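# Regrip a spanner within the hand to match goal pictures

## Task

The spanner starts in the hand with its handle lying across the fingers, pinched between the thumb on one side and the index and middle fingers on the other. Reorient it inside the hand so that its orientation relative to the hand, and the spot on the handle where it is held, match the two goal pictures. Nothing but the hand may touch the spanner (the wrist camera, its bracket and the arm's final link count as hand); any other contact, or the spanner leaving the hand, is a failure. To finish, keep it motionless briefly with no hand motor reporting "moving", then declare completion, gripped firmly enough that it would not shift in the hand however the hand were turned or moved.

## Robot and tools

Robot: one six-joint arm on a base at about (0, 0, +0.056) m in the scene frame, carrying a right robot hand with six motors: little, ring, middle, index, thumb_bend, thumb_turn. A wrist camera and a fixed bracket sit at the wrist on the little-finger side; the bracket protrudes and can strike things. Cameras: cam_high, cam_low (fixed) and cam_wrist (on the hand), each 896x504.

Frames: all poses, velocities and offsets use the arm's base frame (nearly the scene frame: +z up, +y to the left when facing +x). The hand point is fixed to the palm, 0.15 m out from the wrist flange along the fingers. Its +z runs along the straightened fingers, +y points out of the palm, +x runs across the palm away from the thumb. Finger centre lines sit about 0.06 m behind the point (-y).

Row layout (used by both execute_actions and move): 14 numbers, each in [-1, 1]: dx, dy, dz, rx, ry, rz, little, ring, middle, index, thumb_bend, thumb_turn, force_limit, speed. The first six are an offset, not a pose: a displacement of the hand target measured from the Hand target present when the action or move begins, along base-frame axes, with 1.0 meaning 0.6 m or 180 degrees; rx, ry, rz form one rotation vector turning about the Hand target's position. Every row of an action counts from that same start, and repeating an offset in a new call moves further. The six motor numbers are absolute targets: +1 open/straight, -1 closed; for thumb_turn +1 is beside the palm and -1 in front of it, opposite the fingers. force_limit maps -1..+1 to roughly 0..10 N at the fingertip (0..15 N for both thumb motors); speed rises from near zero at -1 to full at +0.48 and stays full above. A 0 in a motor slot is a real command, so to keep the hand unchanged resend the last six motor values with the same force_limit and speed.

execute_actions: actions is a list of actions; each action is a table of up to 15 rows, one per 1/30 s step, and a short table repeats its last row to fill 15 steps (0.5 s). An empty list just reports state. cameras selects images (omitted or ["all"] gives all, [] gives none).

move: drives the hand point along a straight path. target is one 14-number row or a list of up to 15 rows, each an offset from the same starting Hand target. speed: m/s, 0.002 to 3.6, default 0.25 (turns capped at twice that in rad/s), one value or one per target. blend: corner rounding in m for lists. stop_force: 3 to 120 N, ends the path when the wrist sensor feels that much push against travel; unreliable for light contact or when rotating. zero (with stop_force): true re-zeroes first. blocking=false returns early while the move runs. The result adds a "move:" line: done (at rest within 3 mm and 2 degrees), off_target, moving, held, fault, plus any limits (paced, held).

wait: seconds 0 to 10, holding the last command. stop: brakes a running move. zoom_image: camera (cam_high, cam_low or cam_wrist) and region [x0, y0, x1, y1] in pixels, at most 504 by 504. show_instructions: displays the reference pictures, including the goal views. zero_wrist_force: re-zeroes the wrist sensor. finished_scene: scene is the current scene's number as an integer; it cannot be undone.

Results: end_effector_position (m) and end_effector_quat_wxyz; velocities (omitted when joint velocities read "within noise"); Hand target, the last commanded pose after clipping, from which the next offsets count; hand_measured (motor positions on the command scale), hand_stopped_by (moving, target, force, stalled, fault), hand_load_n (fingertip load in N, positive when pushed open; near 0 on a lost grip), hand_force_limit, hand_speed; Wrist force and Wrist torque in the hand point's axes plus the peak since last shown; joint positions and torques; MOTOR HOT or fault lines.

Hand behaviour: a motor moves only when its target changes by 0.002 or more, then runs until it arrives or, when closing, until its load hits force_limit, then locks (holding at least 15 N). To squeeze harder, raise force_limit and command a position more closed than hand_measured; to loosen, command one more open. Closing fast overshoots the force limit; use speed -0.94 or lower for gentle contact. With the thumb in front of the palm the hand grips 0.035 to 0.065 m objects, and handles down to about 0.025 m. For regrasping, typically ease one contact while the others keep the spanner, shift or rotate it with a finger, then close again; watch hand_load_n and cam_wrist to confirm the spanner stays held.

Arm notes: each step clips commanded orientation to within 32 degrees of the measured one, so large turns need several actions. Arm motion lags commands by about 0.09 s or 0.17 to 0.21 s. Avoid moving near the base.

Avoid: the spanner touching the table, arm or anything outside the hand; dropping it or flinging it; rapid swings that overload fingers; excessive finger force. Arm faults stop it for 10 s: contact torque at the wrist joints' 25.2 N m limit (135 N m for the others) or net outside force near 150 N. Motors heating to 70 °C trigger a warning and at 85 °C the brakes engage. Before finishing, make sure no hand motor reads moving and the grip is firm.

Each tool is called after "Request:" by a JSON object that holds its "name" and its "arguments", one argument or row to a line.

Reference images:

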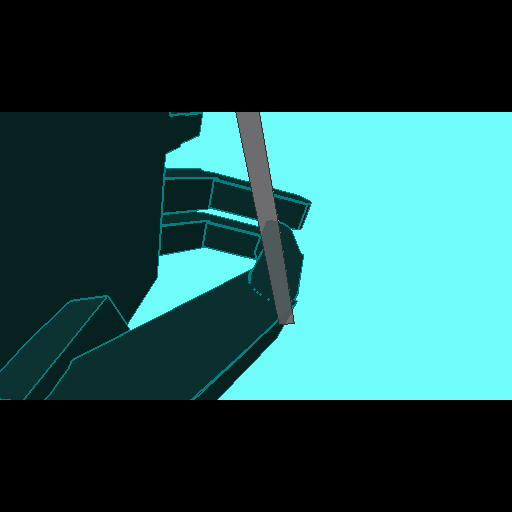

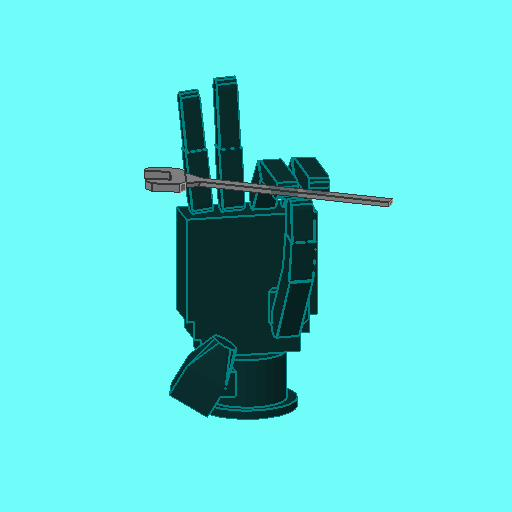

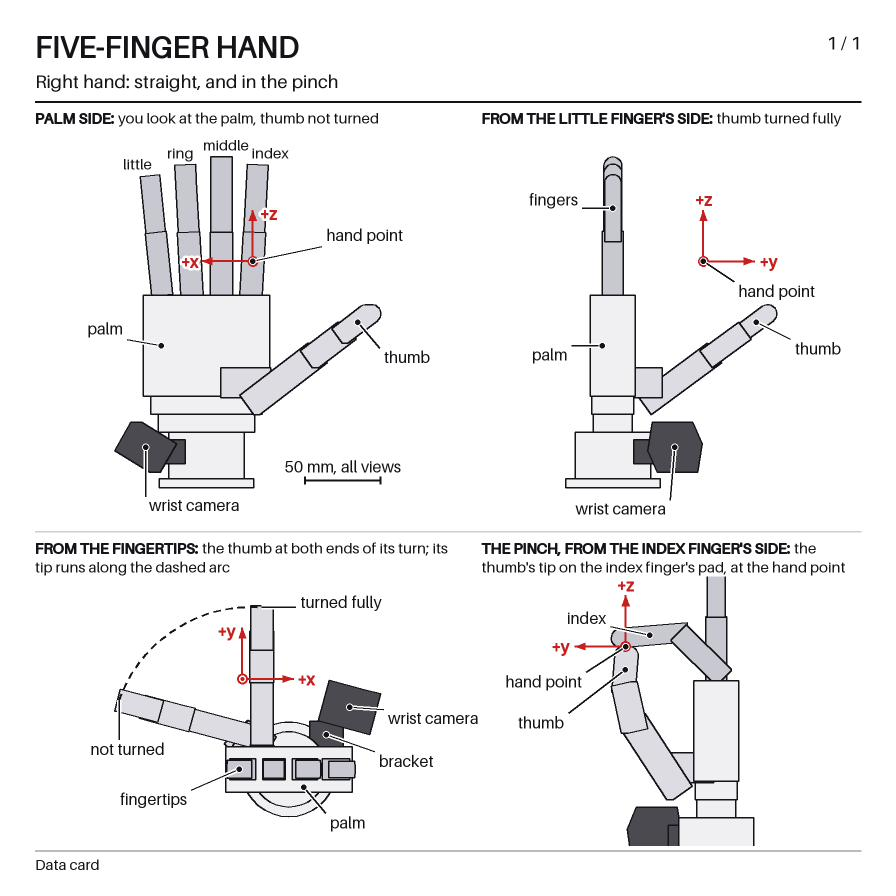

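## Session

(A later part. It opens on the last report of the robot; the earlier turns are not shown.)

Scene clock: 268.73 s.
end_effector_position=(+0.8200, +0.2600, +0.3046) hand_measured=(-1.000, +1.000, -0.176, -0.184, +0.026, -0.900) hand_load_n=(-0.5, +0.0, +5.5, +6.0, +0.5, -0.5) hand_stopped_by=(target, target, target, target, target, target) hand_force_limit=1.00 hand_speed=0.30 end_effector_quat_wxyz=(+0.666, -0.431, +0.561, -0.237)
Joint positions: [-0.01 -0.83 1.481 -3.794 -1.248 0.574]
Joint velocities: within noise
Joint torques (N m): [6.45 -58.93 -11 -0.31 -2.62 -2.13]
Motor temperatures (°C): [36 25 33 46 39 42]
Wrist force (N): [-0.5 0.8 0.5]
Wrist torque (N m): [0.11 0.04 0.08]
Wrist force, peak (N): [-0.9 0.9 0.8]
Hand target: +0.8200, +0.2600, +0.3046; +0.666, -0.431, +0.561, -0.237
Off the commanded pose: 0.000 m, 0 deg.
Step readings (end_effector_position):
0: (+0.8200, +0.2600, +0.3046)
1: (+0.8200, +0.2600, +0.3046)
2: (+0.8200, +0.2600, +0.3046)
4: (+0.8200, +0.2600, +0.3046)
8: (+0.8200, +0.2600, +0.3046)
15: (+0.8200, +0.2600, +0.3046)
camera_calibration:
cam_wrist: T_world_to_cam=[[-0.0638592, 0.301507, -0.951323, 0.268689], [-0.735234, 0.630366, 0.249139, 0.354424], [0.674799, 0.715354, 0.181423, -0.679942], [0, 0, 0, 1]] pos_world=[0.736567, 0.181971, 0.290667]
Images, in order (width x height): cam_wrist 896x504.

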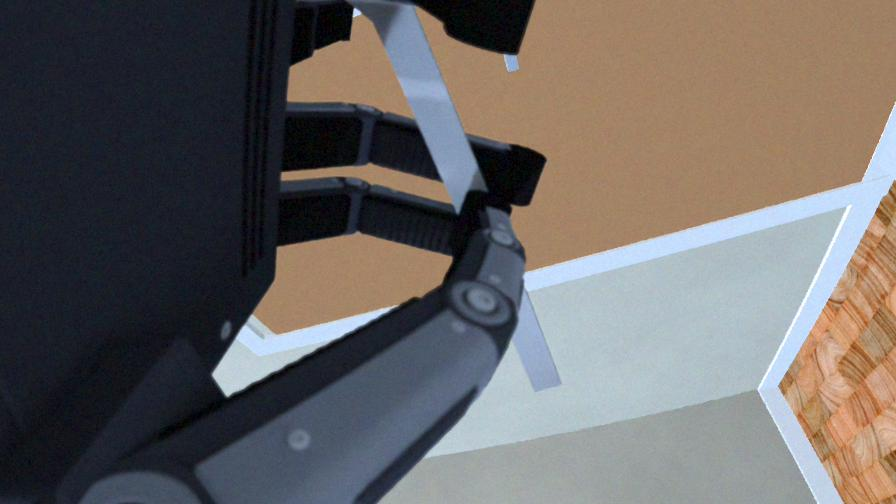

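Request:
{"name": "execute_actions", "arguments": {
  "actions": [
    [[0,0,0,0,0,0,-1.0,1.0,-0.1650,-0.1730,0.026,-0.9,1.0,0.3],[0,0,0,0,0,0,-1.0,1.0,-0.1650,-0.1730,0.026,-0.9,1.0,0.3],[0,0,0,0,0,0,-1.0,1.0,-0.1650,-0.1730,0.026,-0.9,1.0,0.3],[0,0,0,0,0,0,-1.0,1.0,-0.1650,-0.1730,0.026,-0.9,1.0,0.3],[0,0,0,0,0,0,-1.0,1.0,-0.1605,-0.1685,0.026,-0.9,1.0,0.3],[0,0,0,0,0,0,-1.0,1.0,-0.1605,-0.1685,0.026,-0.9,1.0,0.3],[0,0,0,0,0,0,-1.0,1.0,-0.1605,-0.1685,0.026,-0.9,1.0,0.3],[0,0,0,0,0,0,-1.0,1.0,-0.178,-0.186,0.026,-0.9,1.0,0.3]]
  ],
  "cameras": ["cam_wrist","cam_low"]
}}

Request:
{"name": "zoom_image", "arguments": {
  "camera": "cam_wrist",
  "region": [352, 0, 604, 252]
}}

Request:
{"name": "zoom_image", "arguments": {
  "camera": "cam_low",
  "region": [430, 60, 530, 160]
}}

Scene clock: 273.73 s.
end_effector_position=(+0.8200, +0.2600, +0.3046) hand_measured=(-1.000, +1.000, -0.176, -0.184, +0.026, -0.900) hand_load_n=(+0.0, -0.5, +5.0, +6.0, +3.0, -0.5) hand_stopped_by=(target, target, target, target, target, target) hand_force_limit=1.00 hand_speed=0.30 end_effector_quat_wxyz=(+0.666, -0.431, +0.561, -0.237)
Joint positions: [-0.01 -0.83 1.481 -3.794 -1.248 0.574]
Joint velocities: within noise
Joint torques (N m): [4.16 -59.05 -11.25 0.07 -2.41 -2.22]
Motor temperatures (°C): [36 25 33 46 39 42]
Wrist force (N): [-0.7 0.5 0.6]
Wrist torque (N m): [0.06 0.08 0.07]
Wrist force, peak (N): [-0.8 0.5 1.0]
Hand target: +0.8200, +0.2600, +0.3046; +0.666, -0.431, +0.561, -0.237
Off the commanded pose: 0.000 m, 0 deg.
Step readings (end_effector_position):
0: (+0.8200, +0.2600, +0.3046)
1: (+0.8200, +0.2600, +0.3046)
2: (+0.8200, +0.2600, +0.3046)
4: (+0.8200, +0.2600, +0.3046)
8: (+0.8200, +0.2600, +0.3046)
15: (+0.8200, +0.2600, +0.3046)
camera_calibration:
cam_wrist: T_world_to_cam=[[-0.0638592, 0.301507, -0.951323, 0.268689], [-0.735234, 0.630366, 0.249139, 0.354424], [0.674799, 0.715354, 0.181423, -0.679942], [0, 0, 0, 1]] pos_world=[0.736567, 0.181971, 0.290667]
Images, in order (width x height): cam_low 896x504, cam_wrist 896x504.

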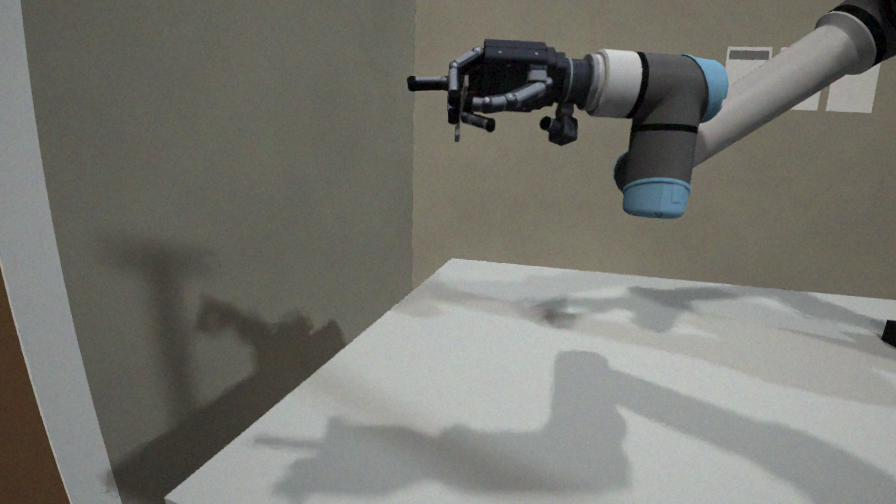

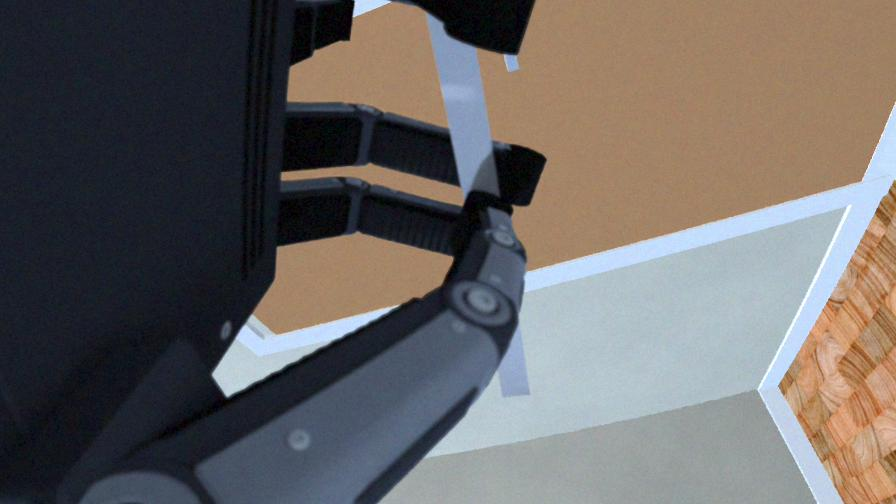

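Scaled by 2.000.

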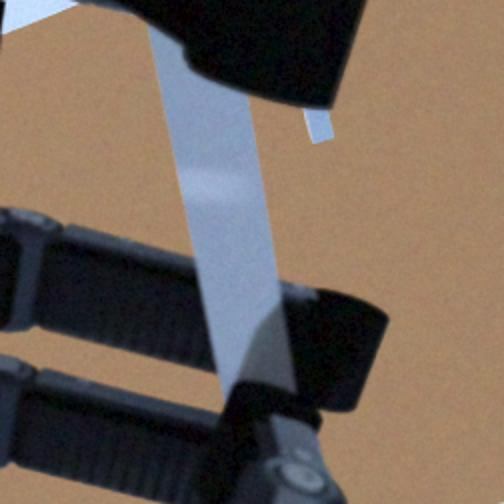

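Scaled by 5.040.

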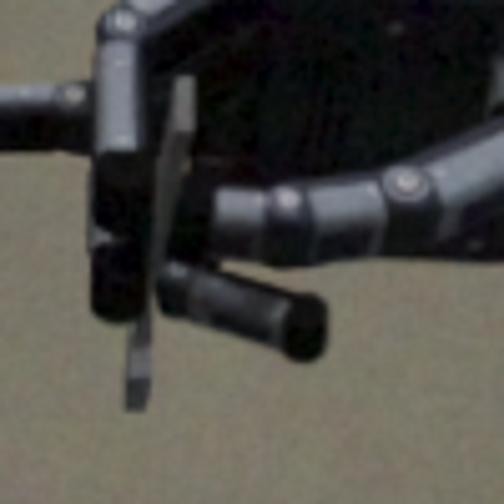

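Request:
{"name": "move", "arguments": {
  "target": [0.0,0.0,0.0,0.5342,0.1717,0.0,-1.0,1.0,-0.178,-0.186,0.026,-0.9,1.0,0.3],
  "speed": 0.25,
  "cameras": ["cam_low","cam_wrist"]
}}

Request:
{"name": "zoom_image", "arguments": {
  "camera": "cam_low",
  "region": [390, 30, 610, 250]
}}

Request:
{"name": "zoom_image", "arguments": {
  "camera": "cam_wrist",
  "region": [352, 0, 604, 252]
}}

Scene clock: 285.87 s.
end_effector_position=(+0.8200, +0.2600, +0.3045) hand_measured=(-1.000, +1.000, -0.176, -0.184, +0.026, -0.900) hand_load_n=(+0.0, +0.0, +5.0, +6.0, +2.5, -0.5) hand_stopped_by=(target, target, target, target, target, target) hand_force_limit=1.00 hand_speed=0.30 end_effector_quat_wxyz=(+0.608, +0.159, +0.688, +0.362)
Joint positions: [0.05 -0.679 1.507 -3.971 -1.311 2.336]
Joint velocities: within noise
Joint torques (N m): [6.37 -37.92 -27.02 -4.42 -2.4 2.44]
Motor temperatures (°C): [36 25 33 46 39 42]
Wrist force (N): [-1.1 2.4 1.1]
Wrist torque (N m): [0.29 0.15 0.33]
Wrist force, peak (N): [-1.5 2.5 1.2]
Hand target: +0.8200, +0.2600, +0.3046; +0.608, +0.160, +0.688, +0.362
Off the commanded pose: 0.000 m, 0 deg.
move: done
camera_calibration:
cam_wrist: T_world_to_cam=[[-0.237963, 0.843086, 0.482265, -0.165994], [-0.359788, -0.53772, 0.762502, 0.193938], [0.902179, 0.00793394, 0.431289, -0.75851], [0, 0, 0, 1]] pos_world=[0.714588, 0.25025, 0.259312]
Images, in order (width x height): cam_low 896x504, cam_wrist 896x504.

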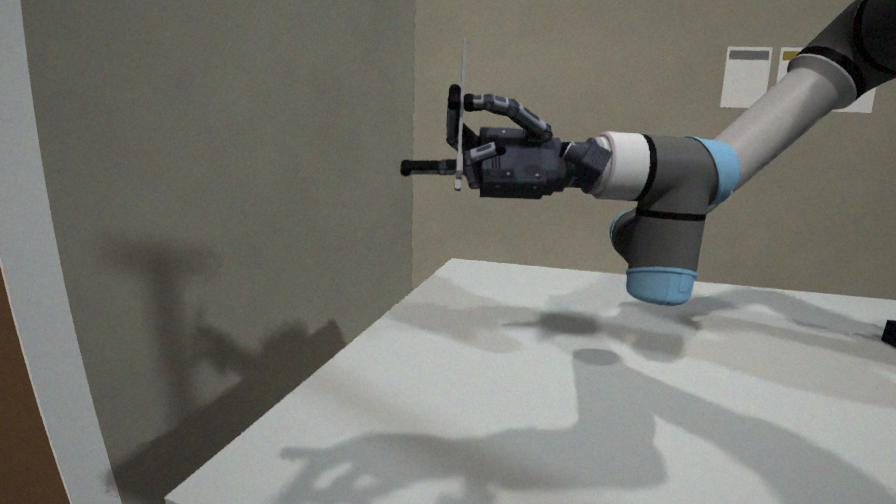

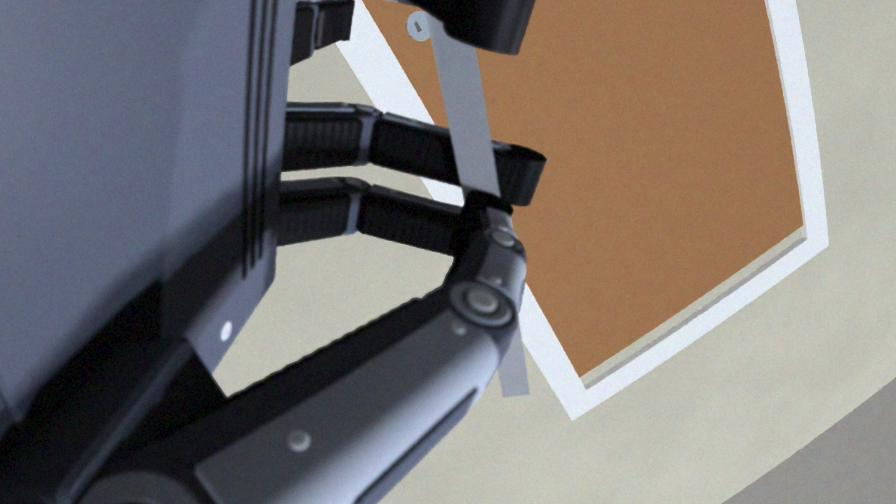

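Scaled by 2.291.

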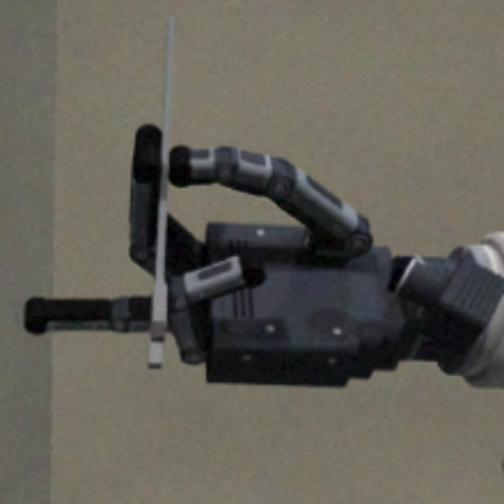

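Scaled by 2.000.

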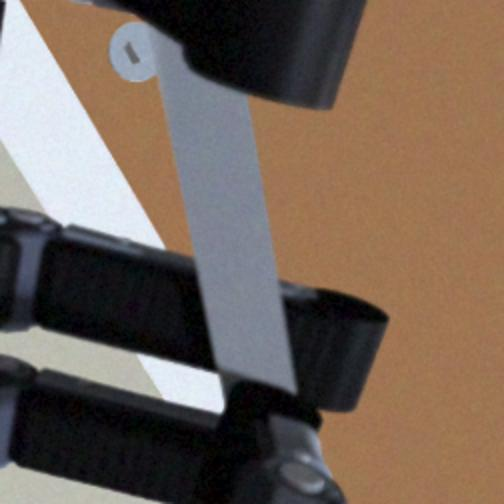

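Request:
{"name": "execute_actions", "arguments": {
  "actions": [
    [[0,0,0,0,0,0,-1.0,1.0,-0.1660,-0.1715,0.026,-0.9,1.0,0.3],[0,0,0,0,0,0,-1.0,1.0,-0.1660,-0.1715,0.026,-0.9,1.0,0.3],[0,0,0,0,0,0,-1.0,1.0,-0.1660,-0.1715,0.026,-0.9,1.0,0.3],[0,0,0,0,0,0,-1.0,1.0,-0.1660,-0.1715,0.026,-0.9,1.0,0.3],[0,0,0,0,0,0,-1.0,1.0,-0.1660,-0.1715,0.026,-0.9,1.0,0.3],[0,0,0,0,0,0,-1.0,1.0,-0.1660,-0.1715,0.026,-0.9,1.0,0.3],[0,0,0,0,0,0,-1.0,1.0,-0.1550,-0.1605,0.026,-0.9,1.0,0.48],[0,0,0,0,0,0,-1.0,1.0,-0.1550,-0.1605,0.026,-0.9,1.0,0.48],[0,0,0,0,0,0,-1.0,1.0,-0.178,-0.186,0.026,-0.9,1.0,0.48]]
  ],
  "cameras": ["cam_low","cam_wrist"]
}}

Request:
{"name": "zoom_image", "arguments": {
  "camera": "cam_low",
  "region": [430, 10, 530, 110]
}}

Request:
{"name": "zoom_image", "arguments": {
  "camera": "cam_wrist",
  "region": [352, 0, 604, 252]
}}

Scene clock: 291.20 s.
end_effector_position=(+0.8200, +0.2600, +0.3045) hand_measured=(-1.000, +1.000, -0.176, -0.184, +0.026, -0.900) hand_load_n=(-0.5, +0.0, +5.5, +6.0, +0.0, -1.5) hand_stopped_by=(target, target, target, target, target, target) hand_force_limit=1.00 hand_speed=0.48 end_effector_quat_wxyz=(+0.608, +0.160, +0.688, +0.362)
Joint positions: [0.05 -0.679 1.507 -3.971 -1.311 2.337]
Joint velocities: within noise
Joint torques (N m): [5.91 -41.64 -21.14 -3.9 -1.91 2.2]
Motor temperatures (°C): [36 25 33 46 39 42]
Wrist force (N): [-1.1 2.3 1.1]
Wrist torque (N m): [0.27 0.15 0.32]
Wrist force, peak (N): [-1.8 2.8 1.1]
Hand target: +0.8200, +0.2600, +0.3046; +0.608, +0.160, +0.688, +0.362
Off the commanded pose: 0.000 m, 0 deg.
Step readings (end_effector_position):
0: (+0.8200, +0.2600, +0.3046)
1: (+0.8200, +0.2600, +0.3046)
2: (+0.8200, +0.2600, +0.3046)
4: (+0.8200, +0.2600, +0.3046)
8: (+0.8200, +0.2600, +0.3046)
15: (+0.8200, +0.2600, +0.3045)
camera_calibration:
cam_wrist: T_world_to_cam=[[-0.237822, 0.842972, 0.482534, -0.166133], [-0.359734, -0.537902, 0.762399, 0.193972], [0.902237, 0.00773189, 0.431171, -0.75847], [0, 0, 0, 1]] pos_world=[0.714588, 0.250248, 0.259311]
Images, in order (width x height): cam_low 896x504, cam_wrist 896x504.

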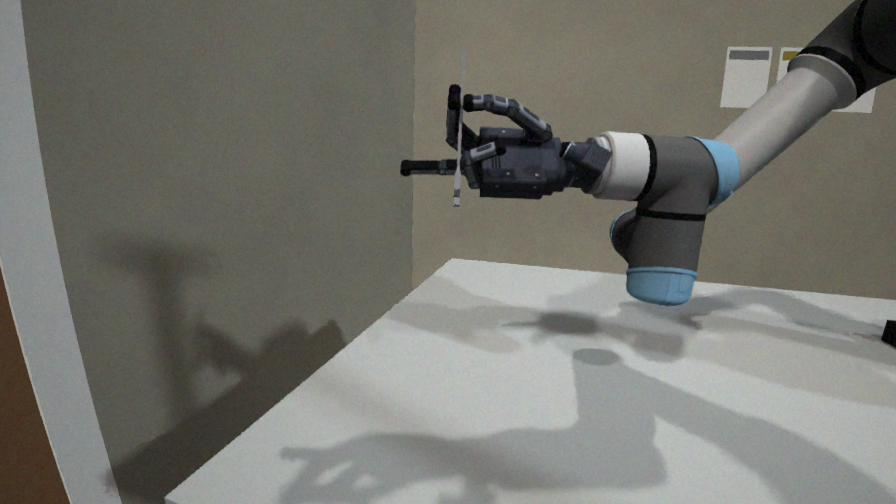

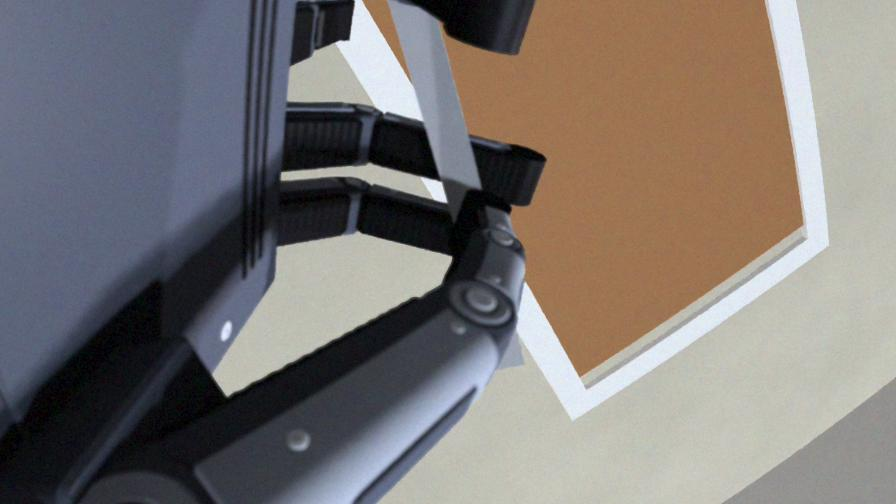

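Scaled by 5.040.

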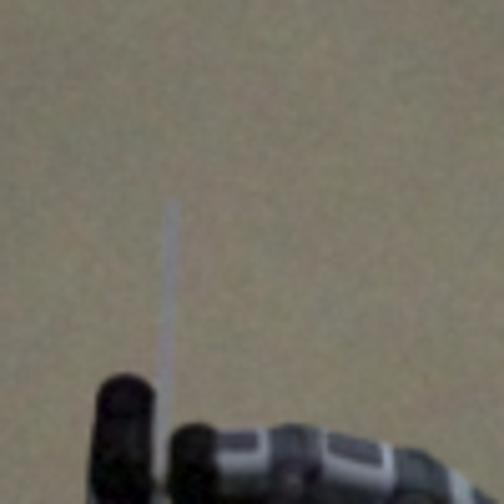

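Scaled by 2.000.

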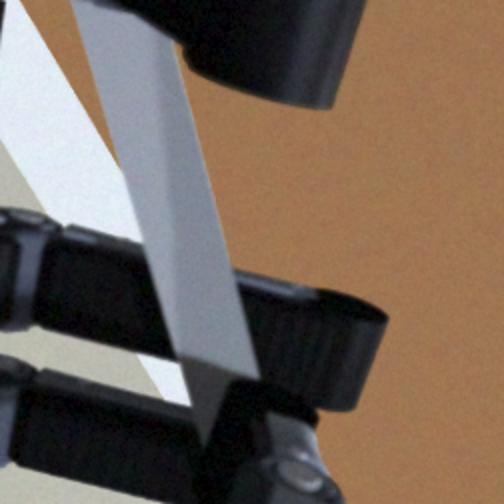

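Request:
{"name": "move", "arguments": {
  "target": [0.0,0.0,0.0,-0.5342,-0.1717,0.0,-1.0,1.0,-0.178,-0.186,0.026,-0.9,1.0,0.48],
  "speed": 0.25,
  "cameras": ["cam_wrist"]
}}

Request:
{"name": "execute_actions", "arguments": {
  "actions": [
    [[0,0,0,0,0,0,-1.0,1.0,-0.1650,-0.1730,0.026,-0.9,1.0,0.3],[0,0,0,0,0,0,-1.0,1.0,-0.1650,-0.1730,0.026,-0.9,1.0,0.3],[0,0,0,0,0,0,-1.0,1.0,-0.1650,-0.1730,0.026,-0.9,1.0,0.3],[0,0,0,0,0,0,-1.0,1.0,-0.1650,-0.1730,0.026,-0.9,1.0,0.3],[0,0,0,0,0,0,-1.0,1.0,-0.1605,-0.1685,0.026,-0.9,1.0,0.3],[0,0,0,0,0,0,-1.0,1.0,-0.1605,-0.1685,0.026,-0.9,1.0,0.3],[0,0,0,0,0,0,-1.0,1.0,-0.178,-0.186,0.026,-0.9,1.0,0.3]]
  ],
  "cameras": ["cam_wrist"]
}}

Request:
{"name": "zoom_image", "arguments": {
  "camera": "cam_wrist",
  "region": [352, 0, 604, 252]
}}

Scene clock: 301.63 s.
end_effector_position=(+0.8200, +0.2600, +0.3046) hand_measured=(-1.000, +1.000, -0.176, -0.184, +0.026, -0.900) hand_load_n=(-0.5, +0.0, +5.5, +6.0, +0.0, -1.5) hand_stopped_by=(target, target, target, target, target, target) hand_force_limit=1.00 hand_speed=0.48 end_effector_quat_wxyz=(+0.666, -0.430, +0.561, -0.237)
Joint positions: [-0.01 -0.83 1.481 -3.794 -1.248 0.574]
Joint velocities: within noise
Joint torques (N m): [6 -59.5 -26.63 0.37 -2.66 -2.23]
Motor temperatures (°C): [36 25 33 46 39 42]
Wrist force (N): [-0.4 0.5 0.5]
Wrist torque (N m): [0.06 0.04 0.10]
Wrist force, peak (N): [-1.5 2.6 1.2]
Hand target: +0.8200, +0.2600, +0.3046; +0.666, -0.431, +0.561, -0.237
Off the commanded pose: 0.000 m, 0 deg.
move: done
camera_calibration:
cam_wrist: T_world_to_cam=[[-0.063961, 0.301842, -0.95121, 0.268673], [-0.735249, 0.630234, 0.249428, 0.354375], [0.674772, 0.71533, 0.181619, -0.679974], [0, 0, 0, 1]] pos_world=[0.736567, 0.18197, 0.290669]
Images, in order (width x height): cam_wrist 896x504.

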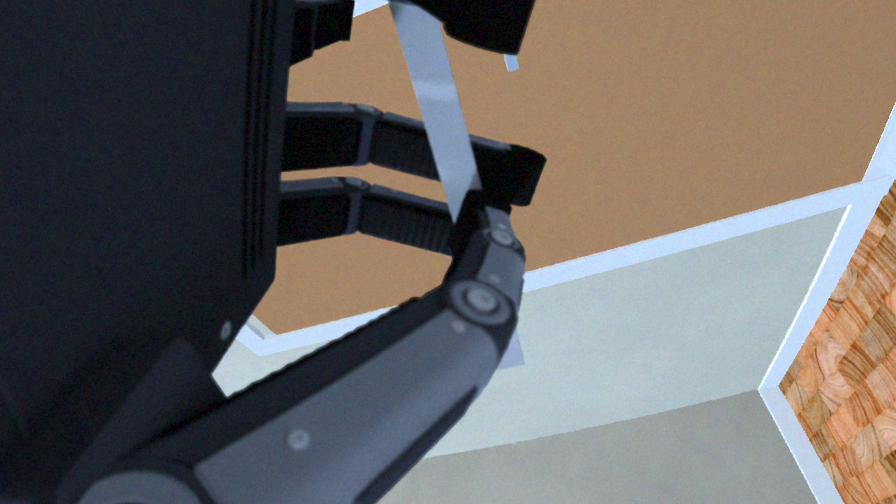

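Scene clock: 302.33 s.
end_effector_position=(+0.8200, +0.2600, +0.3046) hand_measured=(-1.000, +1.000, -0.176, -0.184, +0.026, -0.900) hand_load_n=(-0.5, +0.0, +5.0, +6.0, +2.5, -0.5) hand_stopped_by=(target, target, target, target, target, target) hand_force_limit=1.00 hand_speed=0.30 end_effector_quat_wxyz=(+0.666, -0.431, +0.561, -0.237)
Joint positions: [-0.01 -0.83 1.481 -3.794 -1.248 0.574]
Joint velocities: within noise
Joint torques (N m): [6.75 -59.54 -25.4 0.09 -2.47 -2.31]
Motor temperatures (°C): [36 25 33 46 39 42]
Wrist force (N): [-0.7 0.4 0.7]
Wrist torque (N m): [0.04 0.08 0.07]
Wrist force, peak (N): [-1.0 0.5 0.9]
Hand target: +0.8200, +0.2600, +0.3046; +0.666, -0.431, +0.561, -0.237
Off the commanded pose: 0.000 m, 0 deg.
Step readings (end_effector_position):
0: (+0.8200, +0.2600, +0.3046)
1: (+0.8200, +0.2600, +0.3046)
2: (+0.8200, +0.2600, +0.3046)
4: (+0.8200, +0.2600, +0.3046)
8: (+0.8200, +0.2600, +0.3046)
15: (+0.8200, +0.2600, +0.3046)
camera_calibration:
cam_wrist: T_world_to_cam=[[-0.0638592, 0.301507, -0.951323, 0.268689], [-0.735234, 0.630366, 0.249139, 0.354424], [0.674799, 0.715354, 0.181423, -0.679942], [0, 0, 0, 1]] pos_world=[0.736567, 0.181971, 0.290667]
Images, in order (width x height): cam_wrist 896x504.

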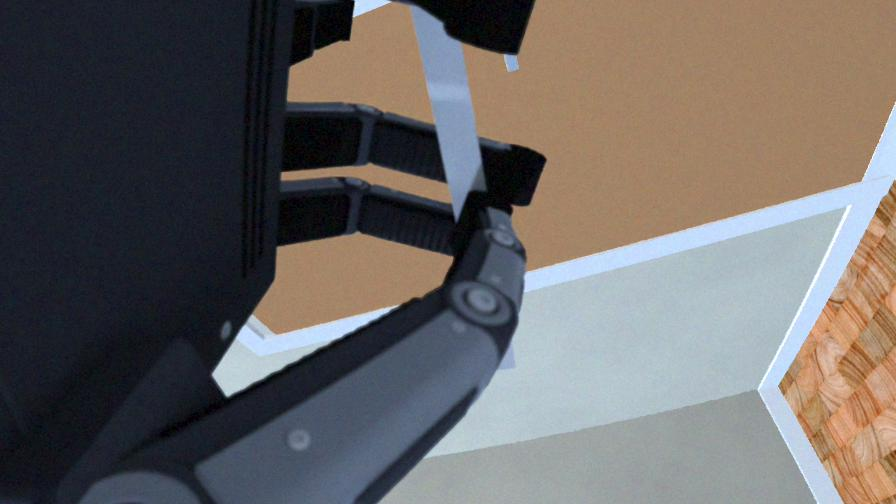

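Scaled by 2.000.

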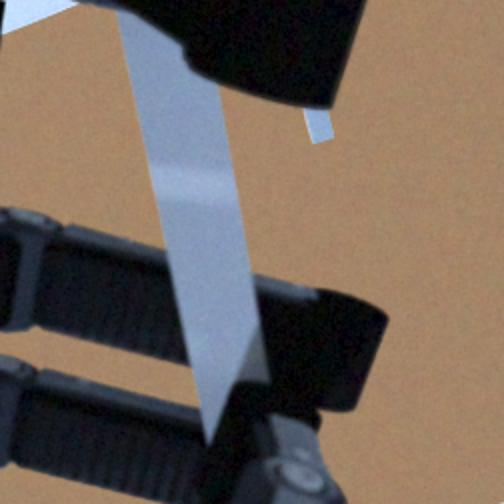

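Request:
{"name": "execute_actions", "arguments": {
  "actions": [
    [[0,0,0,0,0,0,-1.0,1.0,-0.196,-0.200,0.026,-0.9,1.0,-0.9]]
  ],
  "cameras": ["cam_wrist"]
}}

Request:
{"name": "zoom_image", "arguments": {
  "camera": "cam_wrist",
  "region": [352, 0, 604, 252]
}}

Request:
{"name": "zoom_image", "arguments": {
  "camera": "cam_wrist",
  "region": [430, 280, 560, 410]
}}

Scene clock: 305.23 s.
end_effector_position=(+0.8200, +0.2600, +0.3046) hand_measured=(-1.000, +1.000, -0.190, -0.196, +0.026, -0.900) hand_load_n=(-1.0, +0.0, +11.5, +10.0, +3.0, -1.0) hand_stopped_by=(target, target, force, force, target, target) hand_force_limit=1.00 hand_speed=-0.90 end_effector_quat_wxyz=(+0.666, -0.431, +0.561, -0.237)
Joint positions: [-0.01 -0.83 1.481 -3.794 -1.248 0.574]
Joint velocities: within noise
Joint torques (N m): [6.26 -56.32 -16.13 -1.49 -2.41 -2.27]
Motor temperatures (°C): [36 25 33 46 39 42]
Wrist force (N): [-0.5 0.5 0.6]
Wrist torque (N m): [0.06 0.05 0.09]
Wrist force, peak (N): [-0.9 0.1 1.0]
Hand target: +0.8200, +0.2600, +0.3046; +0.666, -0.431, +0.561, -0.237
Off the commanded pose: 0.000 m, 0 deg.
Step readings (end_effector_position):
0: (+0.8200, +0.2600, +0.3046)
1: (+0.8200, +0.2600, +0.3046)
2: (+0.8200, +0.2600, +0.3046)
4: (+0.8200, +0.2600, +0.3046)
8: (+0.8200, +0.2600, +0.3046)
15: (+0.8200, +0.2600, +0.3046)
camera_calibration:
cam_wrist: T_world_to_cam=[[-0.0638592, 0.301507, -0.951323, 0.268689], [-0.735234, 0.630366, 0.249139, 0.354424], [0.674799, 0.715354, 0.181423, -0.679942], [0, 0, 0, 1]] pos_world=[0.736567, 0.181971, 0.290667]
Images, in order (width x height): cam_wrist 896x504.

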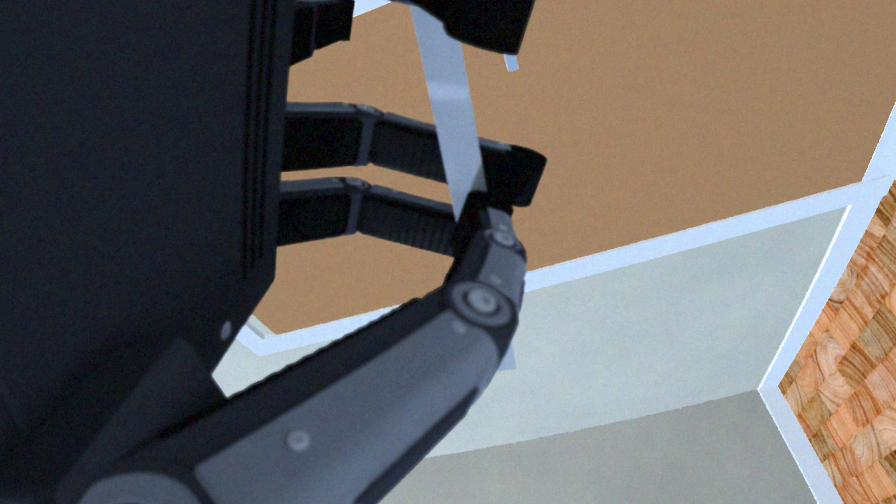

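Scaled by 2.000.

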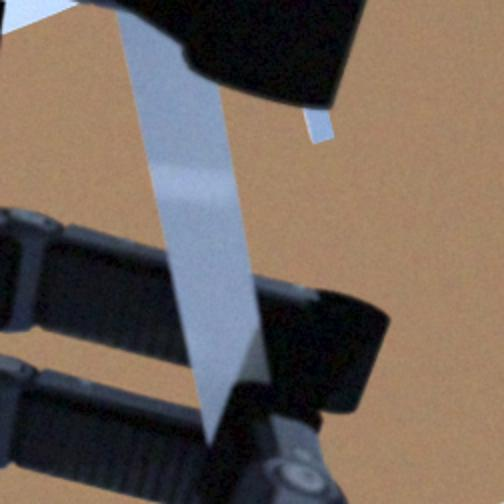

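Scaled by 3.877.

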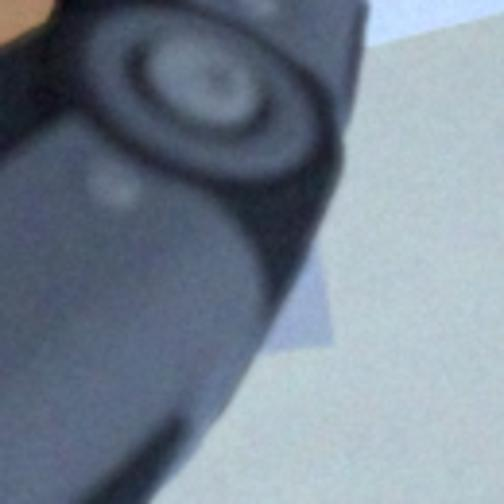

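Request:
{"name": "finished_scene", "arguments": {
  "scene": 2
}}

The scene is finished: the task was done.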